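# Press the magnet-marked post's gauge pin fully in

## Task

Find the post on the checking fixture that has a yellow magnet on it, press that post's gauge pin fully home and keep it there for at least one second (letting the spring push it back out afterwards is fine), without moving the other three pins and without displacing the magnet.

## Robot and tools

Robot: two UR20-style arms, left_arm and right_arm, each ending in a Robotiq 2F-85 two-finger gripper with a wrist camera (cam_left_wrist, cam_right_wrist, both 896x504). Only the wrist cameras exist.

Frames. Scene frame: origin at table-top height halfway between the nominal arm bases, +z up, +x out over the table, left_arm toward +y (image left/right do not match these names). Calibrated bases: left_arm at (+0.060, +0.928, 0) m, right_arm at (-0.064, -0.817, 0) m, each turned very slightly about z. Every reported hand position, orientation, velocity and Hand target is in that arm's own base frame. Motion offsets are along the current Hand target's own axes. Gripper axes: +z points out along the fingers, y is the opening direction, +x is the side where a camera block sticks out about 10 cm. end_effector_position is the point between the pads when closed; closed fingertips extend about 19 mm past it (6 mm when open). Reported poses can be a few centimetres off, more at long reach.

execute_actions(actions, cameras). actions is a list of actions; each action is a list of 1 to 15 rows, one row per 1/30 s step, and a short action repeats its final row to fill 15 steps. Every row is one flat list of 18 numbers, each in [-1, 1], covering both arms even if one is idle: left_arm dx, dy, dz, rx, ry, rz, gripper position, force_limit, speed, then the same nine for right_arm. The six pose numbers are an offset (not a pose) from the Hand target as it was when the action began, along that target's axes; 1.0 equals 0.6 m or 180 degrees, and rx, ry, rz form a single rotation vector. Rows within an action all count from that same start, but each new action starts from the updated Hand target, so sending the same offset again moves further. Six zeros means re-request the current Hand target. Gripper numbers are absolute: position +1 is fully open (85 mm), about -0.8 pads touch, -1 closes until blocked; force_limit and speed in [-1, 1] set grip strength and finger speed (about 20 to 150 mm/s); both begin at +1. To leave a gripper alone, resend its last three numbers, since 0 is itself a command. Images come back only for an empty actions list or when cameras names them (["all"], names, or []).

move(target, speed, blend, stop_force, zero, blocking, cameras). target is one 18-number row as above, or a list of up to 15 such rows; every row is an offset from the Hand targets at the start of the move, not from the previous row. Paths are straight, ignore obstacles, and last 0.5 to 10 s. speed is path top speed in m/s (0.002 to 4.2, default 0.25; rotation up to twice that in rad/s), one value or one per target. blend (m) rounds corners of a list. stop_force (N, 6 to 120, shared by both arms) ends an arm's path when its wrist sensor feels that much push against its travel; it is unreliable for light or loose objects, when the gripper rotates, and should be omitted when backing away from a contact. zero (default true) re-zeroes moving arms first. blocking=false returns after about 0.5 s while the move continues; not allowed with stop_force. The result adds a move: line: done, off_target, moving, held or fault, plus limits=paced (pose clipped) or limits=held (steps withheld).

wait(seconds 0 to 10) lets time pass holding commands. stop brakes a running move. zoom_image(camera, region [x0, y0, x1, y1] in pixels, at most 504 by 504) enlarges part of the newest image of a wrist camera. zero_wrist_force(arm) tares that arm's force sensor. read_manual(section) returns only licence texts. finished_scene(scene) ends the current scene, scene being its number; call it only when the pin has been held in, and call nothing else in that reply after ending scene 1.

Result lines: end_effector_position (m), end_effector_quat_wxyz, velocities, Hand target (the commanded pose new offsets start from; the gripper may rest a bit short of it, so send the remaining gap as an offset), Tool commands, object_status (0 moving, 1 blocked while opening, 2 blocked while closing, 3 reached request or fully shut), position_measured in counts (3 open, 78 about 60 mm, 130 about 40 mm, 180 about 20 mm, 230 pads together), Wrist force and Wrist torque in the gripper's axes plus a line with the peak since the last report, joint torques, motor temperatures (MOTOR HOT from 70 °C, braking stop at 85 °C), and Joint velocities shown as within noise when still.

Control notes: orientation commands are clipped to 32 degrees from the measured orientation each step; motion lags commands by about 0.2 s; keep paths away from an arm's own base; a wrist close to the first joint axis can make the whole arm swing.

Cautions. The arms are very stiff: aiming even slightly beyond a firm contact can trip a fault stop, which freezes the arm for 10 s. Faults come from about 150 N (plus or minus 25) of outside force or joint torque limits (wrist joints 98.4 N m). Press the pin slowly, using stop_force, with the target only modestly past the pin's travel; to stop pressing, command the target back beyond the gripper. Do not bump the magnet, the other pins or the fixture, keep the arms from touching each other, never close a gripper on the other arm, and let nothing fall or end up off the table. Holding a push against an unreachable pose heats motors.

Each tool is called as name(argument=value, ...), one argument or row to a line, values as JSON.

## Session

execute_actions(
  actions=[],
)

Scene clock: 0.00 s.
left_arm: end_effector_position=(+0.6452, +0.5338, +0.3687) position_measured=3 object_status=3 end_effector_quat_wxyz=(+0.054, +0.895, -0.431, +0.101) | right_arm: end_effector_position=(+1.0094, -0.4085, +0.1239) position_measured=3 object_status=3 end_effector_quat_wxyz=(+0.497, -0.362, -0.574, -0.541)
Joint positions: left_arm=[0.541 -1.507 2.094 -2.179 -1.799 -1.706] | right_arm=[2.693 -2.576 -1.22 -2.623 2.507 -0.374]
Joint velocities: within noise
Joint torques (N m): no reading
Motor temperatures (°C): left_arm=[24 36 26 39 35 34] | right_arm=[29 36 36 38 34 39]
Wrist force (N): no reading
Wrist torque (N m): no reading
Wrist force, peak (N): no reading
Hand target: left_arm +0.6452, +0.5338, +0.3687; +0.054, +0.895, -0.431, +0.101 | right_arm +1.0094, -0.4085, +0.1239; +0.497, -0.362, -0.574, -0.541
Tool commands: left_gripper/position=+1.0 left_gripper/force_limit=+1.0 left_gripper/speed=+1.0 right_gripper/position=+1.0 right_gripper/force_limit=+1.0 right_gripper/speed=+1.0

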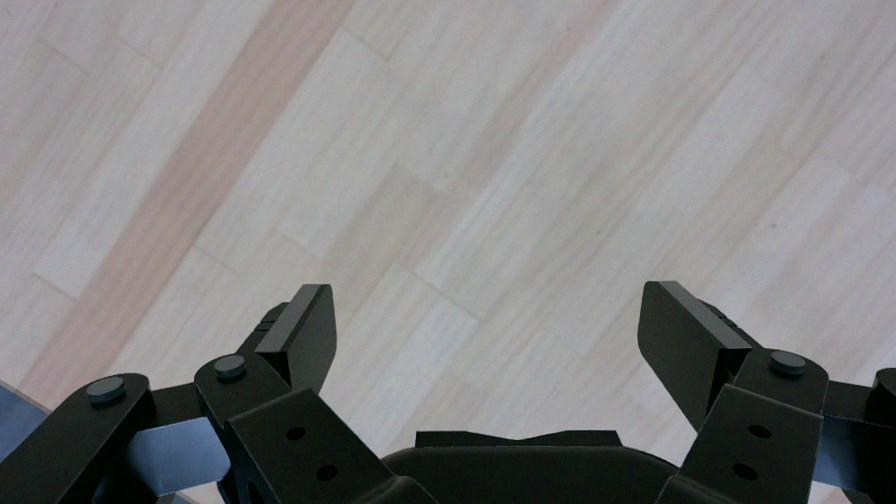

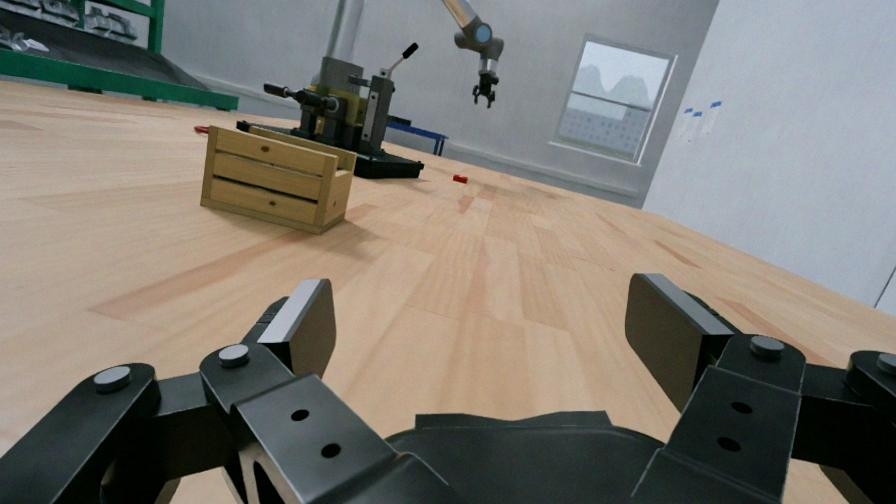

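move(
  target=[0,0,0,0,0,0,1,1,1,0.63,0.155,0.067,0.08,-0.145,0.01,1,1,1],
  cameras=["cam_right_wrist"],
)

Scene clock: 3.07 s.
left_arm: end_effector_position=(+0.6452, +0.5338, +0.3687) position_measured=3 object_status=3 end_effector_quat_wxyz=(+0.054, +0.895, -0.431, +0.101) | right_arm: end_effector_position=(+0.9988, -0.4014, +0.5148) position_measured=3 object_status=3 end_effector_quat_wxyz=(-0.405, +0.418, +0.728, +0.362)
Joint positions: left_arm=[0.541 -1.507 2.094 -2.179 -1.799 -1.706] | right_arm=[2.733 -2.164 -1.208 -2.317 2.32 0.223]
Joint torques (N m): left_arm=[-0.97 -102.23 -92.66 -10.17 -1.16 -1.25] | right_arm=[22.24 227.38 109.15 7.93 -2.45 6.77]
Wrist force (N): left_arm=[0.1 0.0 -0.1] | right_arm=[-0.9 1.6 0.9]
Wrist torque (N m): left_arm=[0.01 -0.02 0.00] | right_arm=[0.80 0.24 -0.14]
Wrist force, peak (N): left_arm=[0.1 -0.5 0.2] | right_arm=[-3.6 -0.9 -0.4]
Hand target: left_arm +0.6452, +0.5338, +0.3687; +0.054, +0.895, -0.431, +0.101 | right_arm +0.9988, -0.4014, +0.5150; -0.405, +0.418, +0.728, +0.362
Off the commanded pose: left_arm 0.000 m, 0 deg | right_arm 0.000 m, 0 deg.
move: done
camera_calibration:
cam_right_wrist: T_world_to_cam=[[0.909582, 0.384115, 0.158482, -0.823625], [0.372926, -0.586409, -0.719062, -0.221826], [-0.183267, 0.713148, -0.676634, 0.944134], [0, 0, 0, 1]] pos_world=[1.00491, -0.487021, 0.609857]
Images, in order (width x height): cam_right_wrist 896x504.

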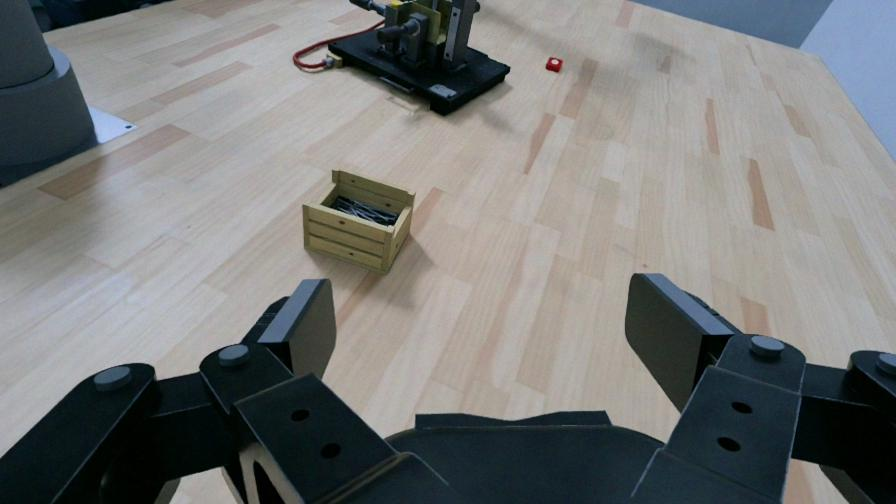

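move(
  target=[0,0,0,0,0,0,1,1,1,0.655,-0.078,0.745,0.04,-0.046,-0.022,1,1,1],
  cameras=["cam_right_wrist"],
)

zoom_image(
  camera="cam_right_wrist",
  region=[200, 0, 600, 250],
)

Scene clock: 6.67 s.
left_arm: end_effector_position=(+0.6452, +0.5338, +0.3687) position_measured=3 object_status=3 end_effector_quat_wxyz=(+0.054, +0.895, -0.431, +0.101) | right_arm: end_effector_position=(+0.7022, +0.0917, +0.6737) position_measured=3 object_status=3 end_effector_quat_wxyz=(-0.364, +0.392, +0.790, +0.299)
Joint positions: left_arm=[0.541 -1.507 2.094 -2.179 -1.799 -1.706] | right_arm=[3.188 -1.522 -1.84 -1.853 2.453 0.726]
Joint torques (N m): left_arm=[-2.5 -98.41 -90.35 -9.95 -1.19 -0.58] | right_arm=[29.48 91.76 86.44 13.35 9.37 5.76]
Wrist force (N): left_arm=[0.2 0.1 0.1] | right_arm=[-0.8 0.6 1.6]
Wrist torque (N m): left_arm=[0.02 -0.03 0.00] | right_arm=[0.53 0.47 -0.33]
Wrist force, peak (N): left_arm=[0.5 -0.5 0.0] | right_arm=[1.5 0.7 3.9]
Hand target: left_arm +0.6452, +0.5338, +0.3687; +0.054, +0.895, -0.431, +0.101 | right_arm +0.7021, +0.0918, +0.6738; -0.364, +0.392, +0.790, +0.299
Off the commanded pose: left_arm 0.000 m, 0 deg | right_arm 0.000 m, 0 deg.
move: done
camera_calibration:
cam_right_wrist: T_world_to_cam=[[0.846775, 0.50797, 0.157921, -0.735358], [0.492625, -0.636798, -0.593134, 0.127914], [-0.20073, 0.580047, -0.789463, 0.746137], [0, 0, 0, 1]] pos_world=[0.709441, 0.0222006, 0.781047]
Images, in order (width x height): cam_right_wrist 896x504.

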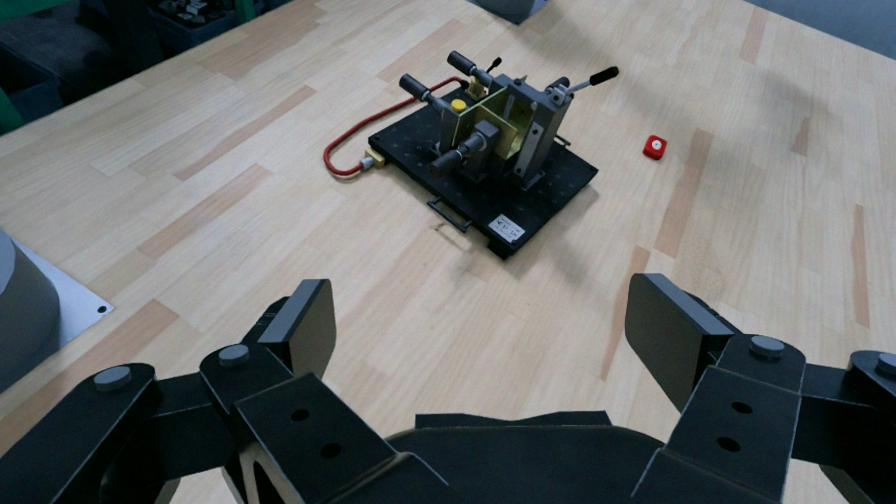

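Scaled by 1.260 from the camera's 896x504 image, which has a finer 1280x720 frame.

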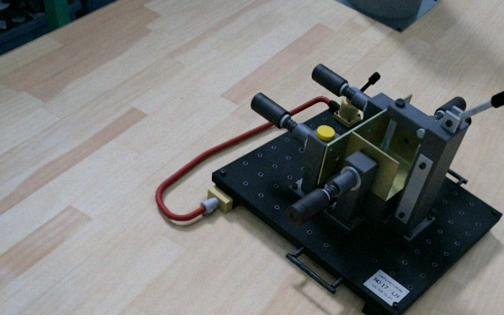

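move(
  target=[0.94,0.522,0.087,0.143,0.166,-0.252,-1,1,-1,0,0,0,0,0,0,1,1,1],
)

Scene clock: 13.20 s.
left_arm: end_effector_position=(+0.7505, -0.0998, +0.4487) position_measured=231 object_status=0 end_effector_quat_wxyz=(+0.000, +0.924, +0.001, +0.382) | right_arm: end_effector_position=(+0.7021, +0.0918, +0.6738) position_measured=3 object_status=3 end_effector_quat_wxyz=(-0.364, +0.392, +0.790, +0.299)
Joint positions: left_arm=[-0.588 -1.775 2.522 -3.01 -1.168 -3.583] | right_arm=[3.188 -1.522 -1.84 -1.853 2.453 0.726]
Joint torques (N m): left_arm=[-20.33 -4.15 -107.04 -7.09 7.27 -4.06] | right_arm=[19.7 96.67 89.48 12.43 9.07 4.51]
Wrist force (N): left_arm=[0.3 -0.6 -0.4] | right_arm=[-0.4 0.4 1.6]
Wrist torque (N m): left_arm=[-0.01 0.22 0.16] | right_arm=[0.49 0.40 -0.33]
Wrist force, peak (N): left_arm=[-0.2 3.4 0.0] | right_arm=[-0.9 0.8 1.8]
Hand target: left_arm +0.7505, -0.0998, +0.4487; +0.000, +0.924, +0.001, +0.382 | right_arm +0.7021, +0.0918, +0.6738; -0.364, +0.392, +0.790, +0.299
Off the commanded pose: left_arm 0.000 m, 0 deg | right_arm 0.000 m, 0 deg.
move: done

move(
  target=[-0.383,0.633,-0.442,0,0,0,-1,1,-1,0,0,0,0,0,0,1,1,1],
  cameras=["cam_left_wrist"],
)

move(
  target=[-0.383,0.633,-0.442,0,0,0,-1,1,-1,0,0,0,0,0,0,1,1,1],
  cameras=["cam_left_wrist"],
)

Scene clock: 16.23 s.
left_arm: end_effector_position=(+0.4010, -0.4798, +0.4741) position_measured=231 object_status=3 end_effector_quat_wxyz=(+0.000, +0.924, +0.001, +0.382) | right_arm: end_effector_position=(+0.7021, +0.0918, +0.6738) position_measured=3 object_status=3 end_effector_quat_wxyz=(-0.364, +0.392, +0.790, +0.299)
Joint positions: left_arm=[-1.651 -2.001 2.417 -1.906 -0.79 -4.826] | right_arm=[3.188 -1.522 -1.84 -1.853 2.453 0.726]
Joint torques (N m): left_arm=[-16.57 28.83 -118.31 -5.06 -0.81 -4.92] | right_arm=[21.36 95.86 88.62 12.7 8.7 5.54]
Wrist force (N): left_arm=[0.7 0.1 -0.2] | right_arm=[-0.7 0.5 1.4]
Wrist torque (N m): left_arm=[0.18 0.12 0.15] | right_arm=[0.51 0.45 -0.33]
Wrist force, peak (N): left_arm=[2.1 -2.1 0.7] | right_arm=[-0.8 0.8 1.8]
Hand target: left_arm +0.4009, -0.4799, +0.4741; +0.000, +0.924, +0.001, +0.382 | right_arm +0.7021, +0.0918, +0.6738; -0.364, +0.392, +0.790, +0.299
Off the commanded pose: left_arm 0.000 m, 0 deg | right_arm 0.000 m, 0 deg.
move: done
camera_calibration:
cam_left_wrist: T_world_to_cam=[[-0.0225586, -0.999564, -0.0190578, -0.454537], [-0.899906, 0.028606, -0.435144, 0.600262], [0.435499, 0.007334, -0.900159, 0.385534], [0, 0, 0, 1]] pos_world=[0.362026, -0.474337, 0.59958]
Images, in order (width x height): cam_left_wrist 896x504.

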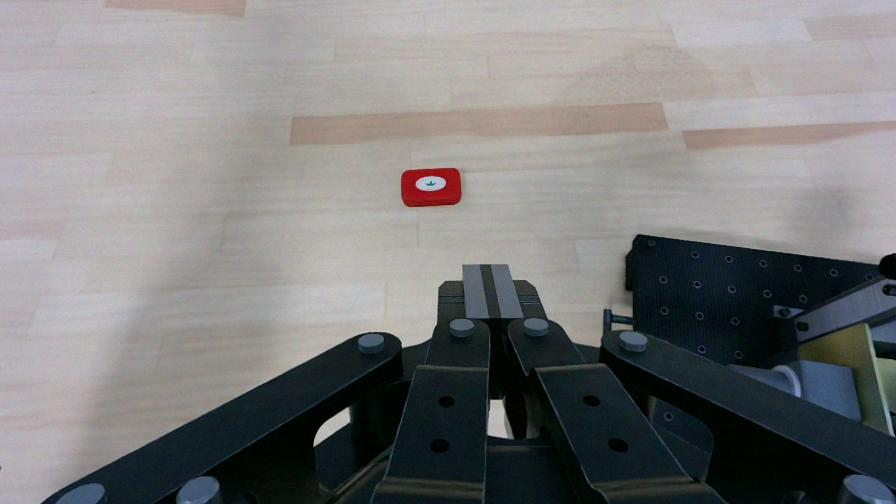

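Scene clock: 18.90 s.
left_arm: end_effector_position=(+0.0515, -0.8600, +0.4996) position_measured=231 object_status=3 end_effector_quat_wxyz=(+0.000, +0.924, +0.001, +0.382) | right_arm: end_effector_position=(+0.7021, +0.0918, +0.6738) position_measured=3 object_status=3 end_effector_quat_wxyz=(-0.364, +0.392, +0.790, +0.299)
Joint positions: left_arm=[-2.015 -1.519 1.938 -1.584 -0.879 -5.305] | right_arm=[3.188 -1.522 -1.84 -1.853 2.453 0.726]
Joint torques (N m): left_arm=[-14.84 -65.66 -121.72 -2.38 -1.59 -3.63] | right_arm=[19.09 92.8 89.56 12.59 9.55 4.81]
Wrist force (N): left_arm=[0.5 -0.3 -0.2] | right_arm=[-0.8 0.6 1.4]
Wrist torque (N m): left_arm=[0.06 0.16 0.19] | right_arm=[0.52 0.47 -0.33]
Wrist force, peak (N): left_arm=[1.6 -2.5 1.5] | right_arm=[-0.6 0.8 2.0]
Hand target: left_arm +0.0514, -0.8601, +0.4996; +0.000, +0.924, +0.001, +0.382 | right_arm +0.7021, +0.0918, +0.6738; -0.364, +0.392, +0.790, +0.299
Off the commanded pose: left_arm 0.000 m, 0 deg | right_arm 0.000 m, 0 deg.
move: done
camera_calibration:
cam_left_wrist: T_world_to_cam=[[-0.0225576, -0.999564, -0.0190573, -0.841869], [-0.899906, 0.0286048, -0.435144, 0.307713], [0.435499, 0.00733402, -0.900159, 0.563483], [0, 0, 0, 1]] pos_world=[0.0125256, -0.854437, 0.62508]
Images, in order (width x height): cam_left_wrist 896x504.

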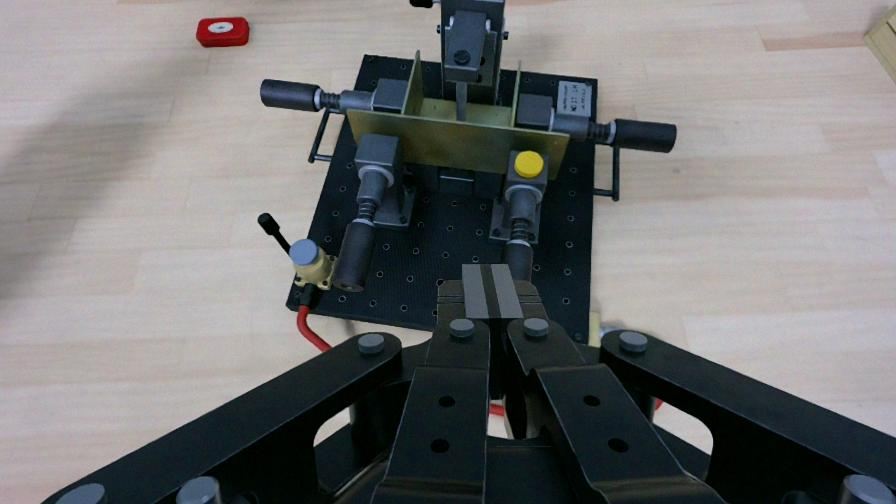

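move(
  target=[-0.261,0.075,0.281,-0.0275,0,0.0275,-1,1,-1,0,0,0,0,0,0,1,1,1],
  cameras=["cam_left_wrist"],
)

Scene clock: 21.40 s.
left_arm: end_effector_position=(+0.0596, -0.9051, +0.2697) position_measured=231 object_status=3 end_effector_quat_wxyz=(+0.023, +0.922, -0.056, +0.381) | right_arm: end_effector_position=(+0.7021, +0.0918, +0.6738) position_measured=3 object_status=3 end_effector_quat_wxyz=(-0.364, +0.392, +0.790, +0.299)
Joint positions: left_arm=[-1.996 -1.328 2.121 -2.074 -0.831 -5.13] | right_arm=[3.188 -1.522 -1.84 -1.853 2.453 0.726]
Joint torques (N m): left_arm=[21.27 -102.38 -56.52 -11.41 9.56 1.02] | right_arm=[19.55 94.47 87.95 12.51 9.05 4.84]
Wrist force (N): left_arm=[0.7 0.0 -0.3] | right_arm=[-0.6 0.4 1.5]
Wrist torque (N m): left_arm=[0.12 0.10 -0.20] | right_arm=[0.49 0.43 -0.33]
Wrist force, peak (N): left_arm=[2.7 -0.6 -2.4] | right_arm=[-0.7 0.9 1.8]
Hand target: left_arm +0.0596, -0.9051, +0.2696; +0.023, +0.922, -0.056, +0.381 | right_arm +0.7021, +0.0918, +0.6738; -0.364, +0.392, +0.790, +0.299
Off the commanded pose: left_arm 0.000 m, 0 deg | right_arm 0.000 m, 0 deg.
move: done
camera_calibration:
cam_left_wrist: T_world_to_cam=[[-0.144141, -0.989376, -0.0189492, -0.874788], [-0.889696, 0.137954, -0.435213, 0.314691], [0.433203, -0.0458728, -0.900128, 0.305289], [0, 0, 0, 1]] pos_world=[0.0216341, -0.894902, 0.39518]
Images, in order (width x height): cam_left_wrist 896x504.

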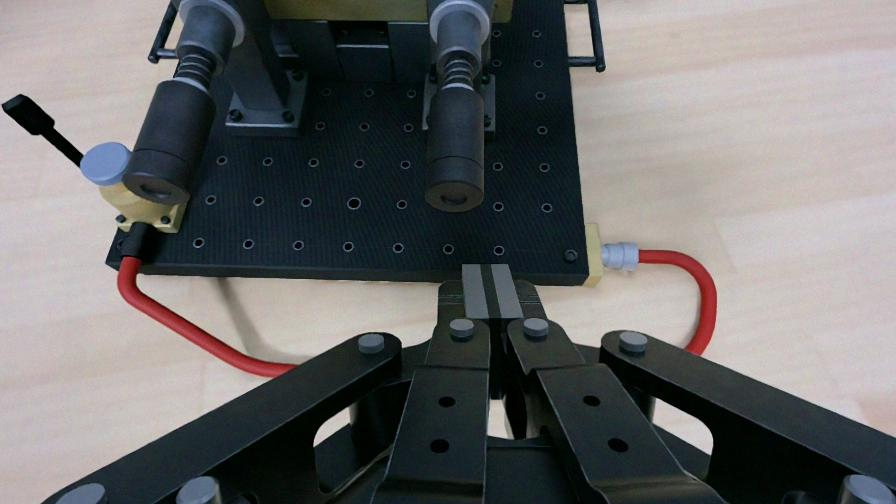

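move(
  target=[-0.034,-0.006,0.164,-0.0137,0,0.0137,-1,1,-1,0,0,0,0,0,0,1,1,1],
  cameras=["cam_left_wrist"],
)

move(
  target=[0.083,0,0.083,0,0,0,-1,1,-1,0,0,0,0,0,0,1,1,1],
  speed=0.03,
  stop_force=50,
  cameras=["cam_left_wrist"],
)

Scene clock: 23.73 s.
left_arm: end_effector_position=(+0.1147, -0.9082, +0.1856) position_measured=231 object_status=3 end_effector_quat_wxyz=(+0.035, +0.920, -0.084, +0.381) | right_arm: end_effector_position=(+0.7021, +0.0918, +0.6738) position_measured=3 object_status=3 end_effector_quat_wxyz=(-0.364, +0.392, +0.790, +0.299)
Joint positions: left_arm=[-1.94 -1.242 2.207 -2.353 -0.804 -4.974] | right_arm=[3.188 -1.522 -1.84 -1.853 2.453 0.726]
Joint torques (N m): left_arm=[21.87 -110.91 -44.15 -14.39 10 1.6] | right_arm=[18.4 92.71 89.05 12.65 9.87 4.24]
Wrist force (N): left_arm=[0.7 -0.2 -0.1] | right_arm=[-0.8 0.9 1.8]
Wrist torque (N m): left_arm=[0.12 0.11 -0.15] | right_arm=[0.59 0.46 -0.33]
Wrist force, peak (N): left_arm=[1.3 0.5 -3.3] | right_arm=[-0.7 0.7 2.1]
Hand target: left_arm +0.1147, -0.9082, +0.1856; +0.035, +0.920, -0.084, +0.381 | right_arm +0.7021, +0.0918, +0.6738; -0.364, +0.392, +0.790, +0.299
Off the commanded pose: left_arm 0.000 m, 0 deg | right_arm 0.000 m, 0 deg.
move: done
camera_calibration:
cam_left_wrist: T_world_to_cam=[[-0.204037, -0.978783, -0.0188105, -0.855113], [-0.879657, 0.191738, -0.435248, 0.375235], [0.429619, -0.0722597, -0.900114, 0.182028], [0, 0, 0, 1]] pos_world=[0.0774008, -0.895763, 0.311081]
Images, in order (width x height): cam_left_wrist 896x504.

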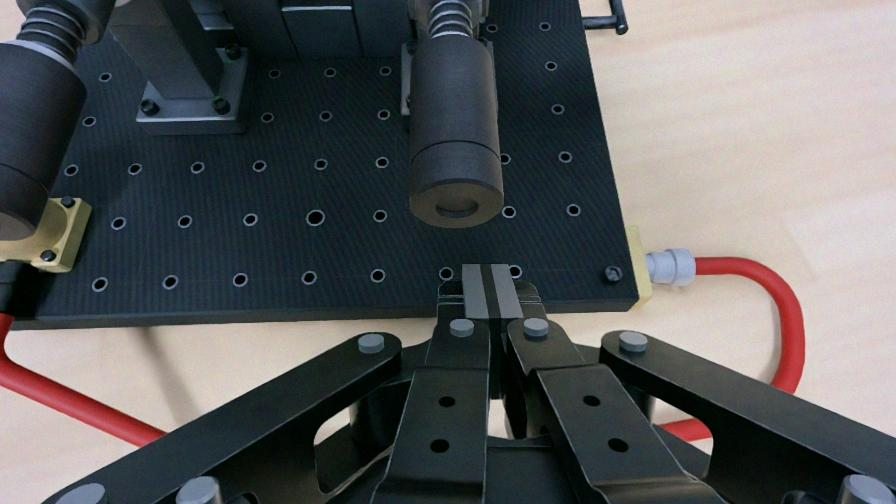

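Scene clock: 26.93 s.
left_arm: end_effector_position=(+0.1647, -0.9173, +0.1854) position_measured=231 object_status=3 end_effector_quat_wxyz=(+0.035, +0.920, -0.084, +0.381) | right_arm: end_effector_position=(+0.7021, +0.0918, +0.6738) position_measured=3 object_status=3 end_effector_quat_wxyz=(-0.364, +0.392, +0.790, +0.299)
Joint positions: left_arm=[-1.881 -1.229 2.208 -2.422 -0.795 -4.893] | right_arm=[3.188 -1.522 -1.84 -1.853 2.453 0.726]
Joint torques (N m): left_arm=[18.57 -165.03 -39.67 -5.35 11.46 -4.13] | right_arm=[20.23 92.88 91.87 12.39 9.04 5]
Wrist force (N): left_arm=[-35.2 -0.2 -29.2] | right_arm=[-0.6 0.7 1.5]
Wrist torque (N m): left_arm=[0.14 -0.17 0.07] | right_arm=[0.55 0.44 -0.33]
Wrist force, peak (N): left_arm=[-85.1 -25.8 -117.5] | right_arm=[-1.0 0.4 1.9]
Hand target: left_arm +0.1647, -0.9173, +0.1854; +0.035, +0.920, -0.084, +0.381 (not the last commanded pose) | right_arm +0.7021, +0.0918, +0.6738; -0.364, +0.392, +0.790, +0.299
Off the commanded pose: left_arm 0.020 m, 0 deg | right_arm 0.000 m, 0 deg.
move: contact (left_arm)
camera_calibration:
cam_left_wrist: T_world_to_cam=[[-0.204042, -0.978777, -0.0190294, -0.853651], [-0.879653, 0.191839, -0.435211, 0.420936], [0.429625, -0.0720619, -0.900127, 0.159898], [0, 0, 0, 1]] pos_world=[0.127401, -0.904763, 0.31088]
Images, in order (width x height): cam_left_wrist 896x504.

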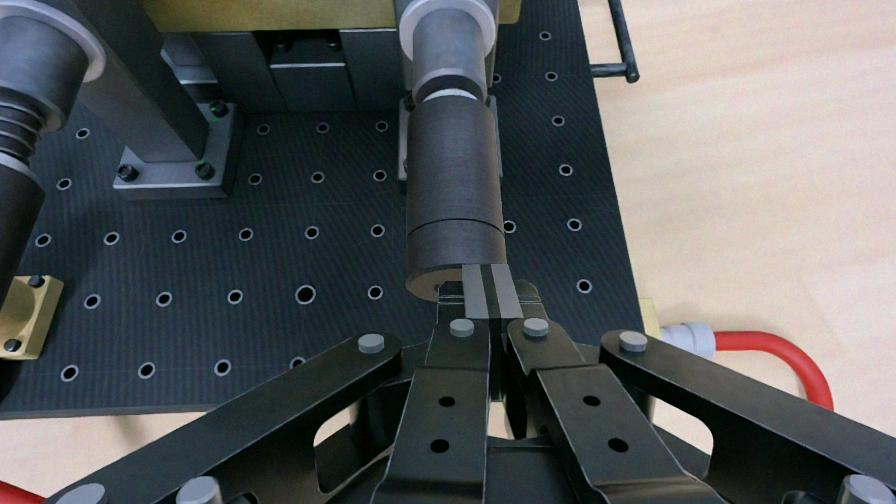

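wait(
  seconds=0.7,
)

move(
  target=[-0.12,0,-0.12,0,0,0,-1,1,-1,0,0,0,0,0,0,1,1,1],
  speed=0.1,
  cameras=["cam_left_wrist"],
)

finished_scene(
  scene=1,
)

Scene clock: 27.83 s.
left_arm: end_effector_position=(+0.1647, -0.9173, +0.1854) position_measured=231 object_status=3 end_effector_quat_wxyz=(+0.035, +0.920, -0.084, +0.381) | right_arm: end_effector_position=(+0.7021, +0.0918, +0.6738) position_measured=3 object_status=3 end_effector_quat_wxyz=(-0.364, +0.392, +0.790, +0.299)
Joint positions: left_arm=[-1.881 -1.229 2.208 -2.422 -0.795 -4.893] | right_arm=[3.188 -1.522 -1.84 -1.853 2.453 0.726]
Joint torques (N m): left_arm=[21.96 -166.34 -36.79 -6.49 10.46 -4.14] | right_arm=[20.33 92.4 90.27 12.11 8.78 4.61]
Wrist force (N): left_arm=[-34.7 0.2 -28.8] | right_arm=[-0.7 0.5 1.4]
Wrist torque (N m): left_arm=[0.17 -0.20 0.08] | right_arm=[0.51 0.45 -0.33]
Wrist force, peak (N): left_arm=[-35.4 0.2 -29.1] | right_arm=[-0.9 0.6 1.8]
Hand target: left_arm +0.1647, -0.9173, +0.1854; +0.035, +0.920, -0.084, +0.381 (not the last commanded pose) | right_arm +0.7021, +0.0918, +0.6738; -0.364, +0.392, +0.790, +0.299
Tool commands: left_gripper/position=-1.0 left_gripper/force_limit=+1.0 left_gripper/speed=-1.0 right_gripper/position=+1.0 right_gripper/force_limit=+1.0 right_gripper/speed=+1.0
Off the commanded pose: left_arm 0.020 m, 0 deg | right_arm 0.000 m, 0 deg.
wait: 0.70 s; at rest from the start

Scene clock: 29.33 s.
left_arm: end_effector_position=(+0.0647, -0.8989, +0.1855) position_measured=231 object_status=3 end_effector_quat_wxyz=(+0.035, +0.920, -0.084, +0.381) | right_arm: end_effector_position=(+0.7021, +0.0918, +0.6738) position_measured=3 object_status=3 end_effector_quat_wxyz=(-0.364, +0.392, +0.790, +0.299)
Joint positions: left_arm=[-1.998 -1.251 2.202 -2.284 -0.816 -5.053] | right_arm=[3.188 -1.522 -1.84 -1.853 2.453 0.726]
Joint torques (N m): left_arm=[-21.86 -153.84 -93.67 -4.72 -1.13 -5.68] | right_arm=[23.32 94.07 89.9 12.99 9.39 4.51]
Wrist force (N): left_arm=[-1.6 4.5 -1.0] | right_arm=[-0.8 0.5 1.5]
Wrist torque (N m): left_arm=[0.95 0.57 0.22] | right_arm=[0.50 0.47 -0.33]
Wrist force, peak (N): left_arm=[-34.3 0.4 -28.2] | right_arm=[-1.0 0.9 1.6]
Hand target: left_arm +0.0646, -0.8988, +0.1856; +0.035, +0.920, -0.084, +0.381 | right_arm +0.7021, +0.0918, +0.6738; -0.364, +0.392, +0.790, +0.299
Off the commanded pose: left_arm 0.000 m, 0 deg | right_arm 0.000 m, 0 deg.
move: done
camera_calibration:
cam_left_wrist: T_world_to_cam=[[-0.204025, -0.978781, -0.0190215, -0.85605], [-0.879657, 0.191821, -0.435211, 0.329468], [0.429625, -0.0720617, -0.900127, 0.204277], [0, 0, 0, 1]] pos_world=[0.0274009, -0.886363, 0.31098]
Images, in order (width x height): cam_left_wrist 896x504.

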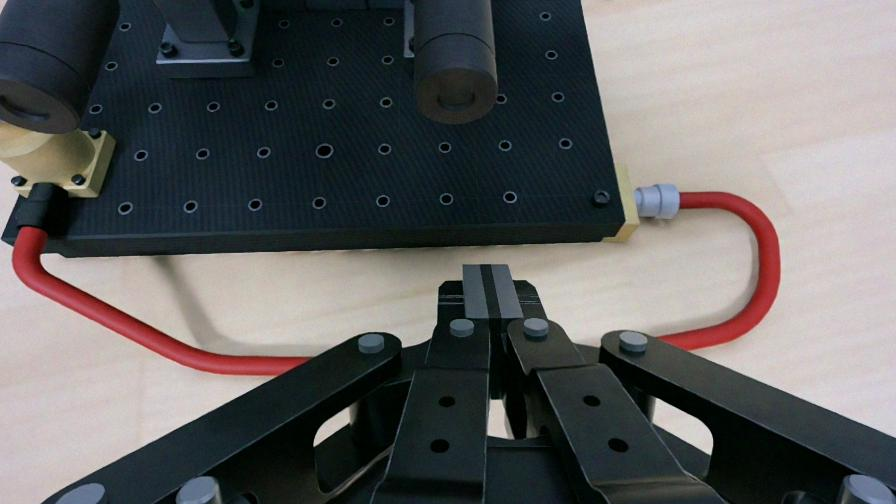

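The scene is finished: the task was done.


## Next scene

The same job, from a new start.

execute_actions(
  actions=[],
)

Scene clock: 0.00 s.
left_arm: end_effector_position=(+1.6020, +0.5513, +0.3701) position_measured=3 object_status=3 end_effector_quat_wxyz=(-0.049, +0.940, +0.190, +0.279) | right_arm: end_effector_position=(+0.4481, +0.4679, +0.3319) position_measured=3 object_status=3 end_effector_quat_wxyz=(-0.272, +0.502, +0.649, +0.503)
Joint positions: left_arm=[0.193 -0.686 0.985 -2.439 -1.472 -3.319] | right_arm=[4.007 -1.969 -2.772 1.193 2.076 2.519]
Joint velocities: within noise
Joint torques (N m): no reading
Motor temperatures (°C): left_arm=[24 35 26 38 34 34] | right_arm=[28 35 36 37 34 38]
Wrist force (N): no reading
Wrist torque (N m): no reading
Wrist force, peak (N): no reading
Hand target: left_arm +1.6020, +0.5513, +0.3701; -0.049, +0.940, +0.190, +0.279 | right_arm +0.4481, +0.4679, +0.3319; -0.272, +0.502, +0.649, +0.503
Tool commands: left_gripper/position=+1.0 left_gripper/force_limit=+1.0 left_gripper/speed=+1.0 right_gripper/position=+1.0 right_gripper/force_limit=+1.0 right_gripper/speed=+1.0
camera_calibration:
cam_left_wrist: T_world_to_cam=[[0.359759, -0.933045, -0.000644322, -0.0546982], [-0.905937, -0.349141, -0.239538, 1.75183], [0.223274, 0.0867594, -0.970887, 0.0836019], [0, 0, 0, 1]] pos_world=[1.58806, 0.553346, 0.500761]
cam_right_wrist: T_world_to_cam=[[0.936397, -0.0141338, 0.350658, -0.517198], [0.256442, -0.654562, -0.711187, 0.443258], [0.239579, 0.755877, -0.609305, -0.132345], [0, 0, 0, 1]] pos_world=[0.40234, 0.382866, 0.41596]

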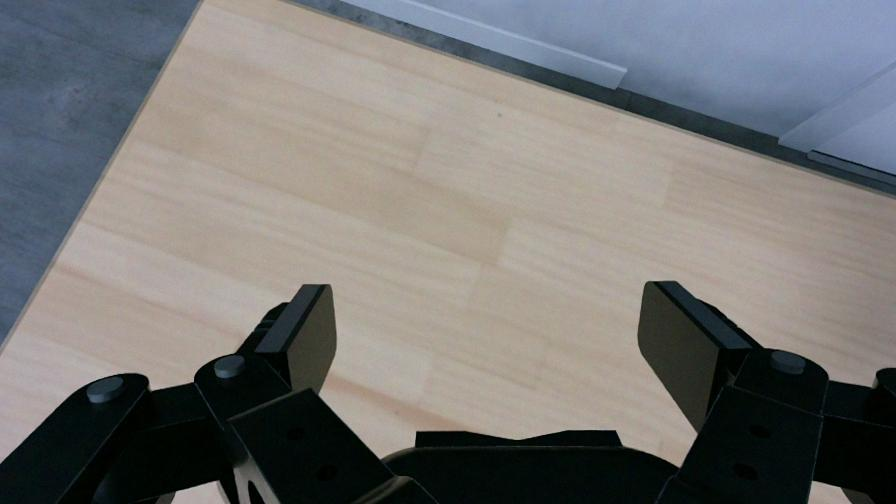

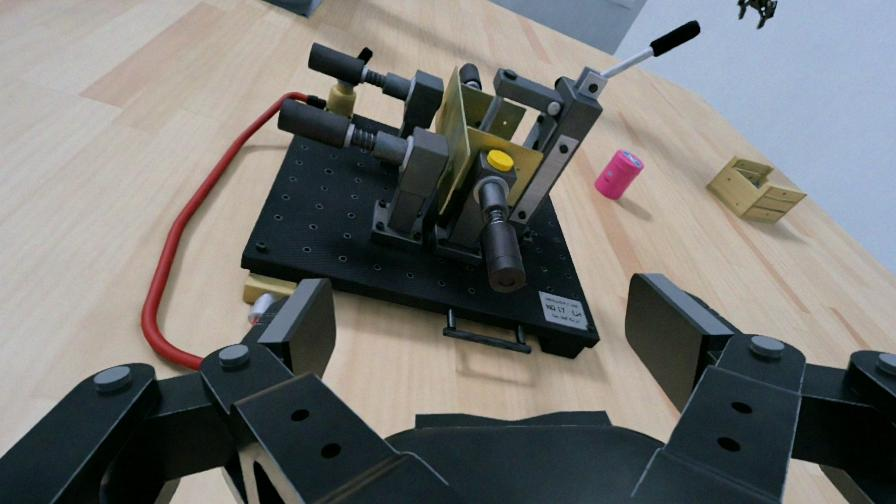

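move(
  target=[0,0,0,0,0,0,1,1,1,-0.062,0.074,0.315,0.0717,-0.1253,0.1025,-1,1,-1],
  cameras=["cam_right_wrist"],
)

Scene clock: 5.80 s.
left_arm: end_effector_position=(+1.6020, +0.5513, +0.3701) position_measured=3 object_status=3 end_effector_quat_wxyz=(-0.049, +0.940, +0.190, +0.279) | right_arm: end_effector_position=(+0.5309, +0.6283, +0.2513) position_measured=231 object_status=0 end_effector_quat_wxyz=(-0.271, +0.653, +0.653, +0.270)
Joint positions: left_arm=[0.193 -0.686 0.985 -2.439 -1.472 -3.319] | right_arm=[4.085 -1.846 -2.487 0.302 2 2.669]
Joint torques (N m): left_arm=[-2.46 -276.89 -102.47 -11.62 1.35 -0.83] | right_arm=[19.59 76.78 60.4 5.32 7.24 4.44]
Wrist force (N): left_arm=[0.4 -0.1 -0.3] | right_arm=[-1.2 1.6 0.2]
Wrist torque (N m): left_arm=[-0.01 -0.07 0.00] | right_arm=[0.80 0.47 -0.48]
Wrist force, peak (N): left_arm=[0.6 -0.5 -0.3] | right_arm=[0.0 2.5 2.6]
Hand target: left_arm +1.6020, +0.5513, +0.3701; -0.049, +0.940, +0.190, +0.279 | right_arm +0.5309, +0.6283, +0.2513; -0.271, +0.653, +0.653, +0.270
Off the commanded pose: left_arm 0.000 m, 0 deg | right_arm 0.000 m, 0 deg.
move: done
camera_calibration:
cam_right_wrist: T_world_to_cam=[[0.999478, -0.0162196, -0.0279515, -0.501062], [-0.0269427, -0.89583, -0.44358, 0.704513], [-0.0178451, 0.444102, -0.895799, 0.0820551], [0, 0, 0, 1]] pos_world=[0.521246, 0.586556, 0.372007]
Images, in order (width x height): cam_right_wrist 896x504.

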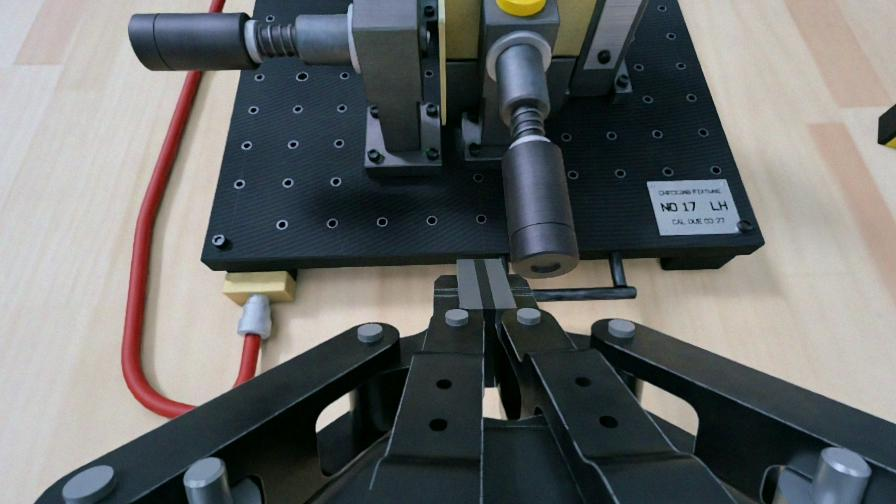

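move(
  target=[0,0,0,0,0,0,1,1,1,-0.08,0.053,0.092,0,0,0,-1,1,-1],
  cameras=["cam_right_wrist"],
)

Scene clock: 7.37 s.
left_arm: end_effector_position=(+1.6020, +0.5513, +0.3701) position_measured=3 object_status=3 end_effector_quat_wxyz=(-0.049, +0.940, +0.190, +0.279) | right_arm: end_effector_position=(+0.5625, +0.6334, +0.1784) position_measured=231 object_status=3 end_effector_quat_wxyz=(-0.271, +0.653, +0.653, +0.270)
Joint positions: left_arm=[0.193 -0.686 0.985 -2.439 -1.472 -3.319] | right_arm=[4.051 -1.991 -2.47 0.417 2.021 2.639]
Joint torques (N m): left_arm=[3.37 -276.26 -104.64 -11.54 1.33 -0.83] | right_arm=[-21.59 94.52 51.97 14.91 7.35 -7.81]
Wrist force (N): left_arm=[0.1 0.0 -0.2] | right_arm=[-0.2 1.1 0.3]
Wrist torque (N m): left_arm=[0.00 -0.02 0.00] | right_arm=[0.67 0.19 -0.09]
Wrist force, peak (N): left_arm=[0.3 0.5 -0.3] | right_arm=[-1.6 1.8 2.0]
Hand target: left_arm +1.6020, +0.5513, +0.3701; -0.049, +0.940, +0.190, +0.279 | right_arm +0.5626, +0.6335, +0.1783; -0.271, +0.653, +0.653, +0.270
Off the commanded pose: left_arm 0.000 m, 0 deg | right_arm 0.000 m, 0 deg.
move: done
camera_calibration:
cam_right_wrist: T_world_to_cam=[[0.999478, -0.0162196, -0.0279515, -0.5347], [-0.0269427, -0.89583, -0.44358, 0.677599], [-0.0178451, 0.444102, -0.895799, 0.0150521], [0, 0, 0, 1]] pos_world=[0.552946, 0.591656, 0.299107]
Images, in order (width x height): cam_right_wrist 896x504.

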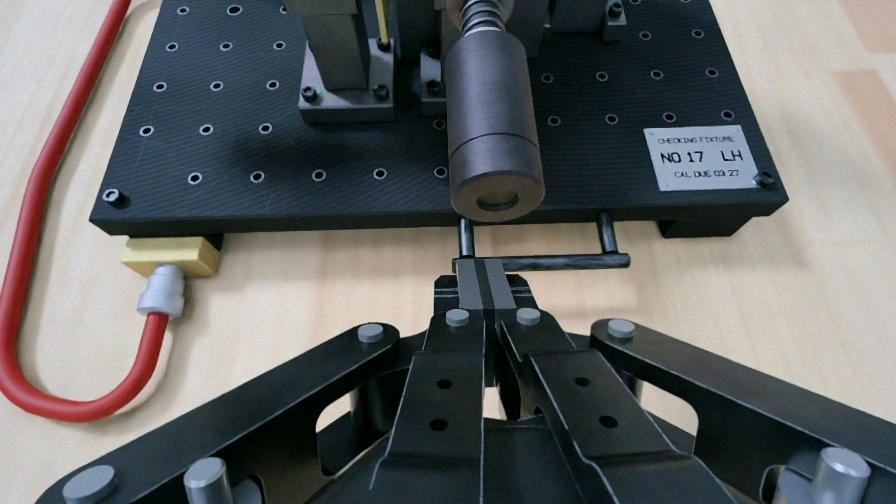

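move(
  target=[
    [0,0,0,0,0,0,1,1,1,0.0177,0.0083,0.0177,0,0,0,-1,1,-1],
    [0,0,0,0,0,0,1,1,1,0.0407,0.0083,0.0407,0,0,0,-1,1,-1],
    [0,0,0,0,0,0,1,1,1,0.069,0.0083,0.069,0,0,0,-1,1,-1],
  ],
  speed=[0.06,0.06,0.012],
  stop_force=65,
  cameras=["cam_right_wrist"],
)

Scene clock: 10.83 s.
left_arm: end_effector_position=(+1.6020, +0.5513, +0.3701) position_measured=3 object_status=3 end_effector_quat_wxyz=(-0.049, +0.940, +0.190, +0.279) | right_arm: end_effector_position=(+0.5676, +0.6823, +0.1782) position_measured=231 object_status=3 end_effector_quat_wxyz=(-0.271, +0.653, +0.653, +0.270)
Joint positions: left_arm=[0.193 -0.686 0.985 -2.439 -1.472 -3.319] | right_arm=[4.088 -2.011 -2.422 0.402 1.998 2.672]
Joint torques (N m): left_arm=[3.68 -273.06 -102.46 -11.68 1.52 -1.62] | right_arm=[13.9 145.43 59.98 20.86 12.65 -7.47]
Wrist force (N): left_arm=[0.3 -0.1 -0.2] | right_arm=[-35.7 2.2 -40.8]
Wrist torque (N m): left_arm=[-0.01 -0.05 0.00] | right_arm=[0.79 0.26 -0.37]
Wrist force, peak (N): left_arm=[0.6 -0.3 -0.3] | right_arm=[-57.1 -5.5 -93.8]
Hand target: left_arm +1.6020, +0.5513, +0.3701; -0.049, +0.940, +0.190, +0.279 | right_arm +0.5676, +0.6823, +0.1783; -0.271, +0.653, +0.653, +0.270 (not the last commanded pose)
Off the commanded pose: left_arm 0.000 m, 0 deg | right_arm 0.010 m, 0 deg.
move: contact (right_arm); path passed 2 of 3 targets
camera_calibration:
cam_right_wrist: T_world_to_cam=[[0.999478, -0.0162197, -0.0279516, -0.53891], [-0.026943, -0.89583, -0.44358, 0.721451], [-0.0178451, 0.444102, -0.895799, -0.00675436], [0, 0, 0, 1]] pos_world=[0.557946, 0.640556, 0.298907]
Images, in order (width x height): cam_right_wrist 896x504.

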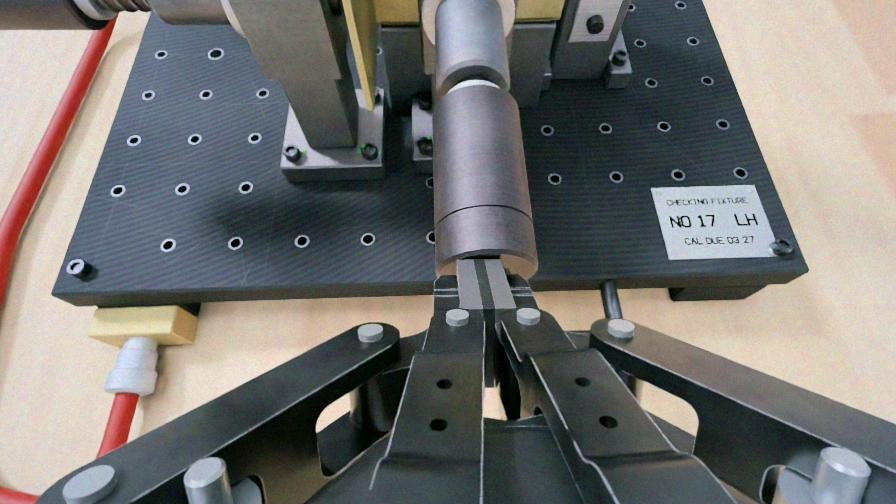

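wait(
  seconds=0.8,
)

move(
  target=[0,0,0,0,0,0,1,1,1,-0.06,0,-0.06,0,0,0,-1,1,-1],
  speed=0.12,
)

finished_scene(
  scene=2,
)

Scene clock: 11.90 s.
left_arm: end_effector_position=(+1.6020, +0.5513, +0.3701) position_measured=3 object_status=3 end_effector_quat_wxyz=(-0.049, +0.940, +0.190, +0.279) | right_arm: end_effector_position=(+0.5676, +0.6823, +0.1783) position_measured=231 object_status=3 end_effector_quat_wxyz=(-0.271, +0.653, +0.653, +0.270)
Joint positions: left_arm=[0.193 -0.686 0.985 -2.439 -1.472 -3.319] | right_arm=[4.088 -2.011 -2.422 0.402 1.998 2.672]
Joint torques (N m): left_arm=[-4.05 -272.91 -104.08 -11.4 1.54 -1.14] | right_arm=[9.56 151.25 57.33 21.25 12.77 -7.9]
Wrist force (N): left_arm=[0.1 0.2 -0.2] | right_arm=[-35.2 2.7 -34.7]
Wrist torque (N m): left_arm=[0.04 -0.02 0.00] | right_arm=[0.74 0.22 -0.36]
Wrist force, peak (N): left_arm=[0.3 -0.5 -0.2] | right_arm=[-35.9 2.5 -40.4]
Hand target: left_arm +1.6020, +0.5513, +0.3701; -0.049, +0.940, +0.190, +0.279 | right_arm +0.5676, +0.6823, +0.1783; -0.271, +0.653, +0.653, +0.270 (not the last commanded pose)
Tool commands: left_gripper/position=+1.0 left_gripper/force_limit=+1.0 left_gripper/speed=+1.0 right_gripper/position=-1.0 right_gripper/force_limit=+1.0 right_gripper/speed=-1.0
Off the commanded pose: left_arm 0.000 m, 0 deg | right_arm 0.010 m, 0 deg.
wait: 0.80 s; at rest from the start

Scene clock: 12.80 s.
left_arm: end_effector_position=(+1.6020, +0.5513, +0.3701) position_measured=3 object_status=3 end_effector_quat_wxyz=(-0.049, +0.940, +0.190, +0.279) | right_arm: end_effector_position=(+0.5675, +0.6316, +0.1782) position_measured=231 object_status=3 end_effector_quat_wxyz=(-0.271, +0.653, +0.653, +0.270)
Joint positions: left_arm=[0.193 -0.686 0.985 -2.439 -1.472 -3.319] | right_arm=[4.043 -1.992 -2.466 0.411 2.026 2.633]
Joint torques (N m): left_arm=[1.78 -272.94 -104.96 -11.64 1.49 -1.07] | right_arm=[-21.65 138.26 25.76 16.55 7.06 -6.49]
Wrist force (N): left_arm=[0.0 -0.2 -0.3] | right_arm=[1.0 0.5 1.7]
Wrist torque (N m): left_arm=[-0.04 0.00 0.00] | right_arm=[0.55 -0.02 -0.09]
Wrist force, peak (N): left_arm=[0.5 -0.2 0.1] | right_arm=[-34.7 2.7 -34.2]
Hand target: left_arm +1.6020, +0.5513, +0.3701; -0.049, +0.940, +0.190, +0.279 | right_arm +0.5675, +0.6314, +0.1782; -0.271, +0.653, +0.653, +0.270
Off the commanded pose: left_arm 0.000 m, 0 deg | right_arm 0.000 m, 0 deg.
move: done

The scene is finished: the task was done.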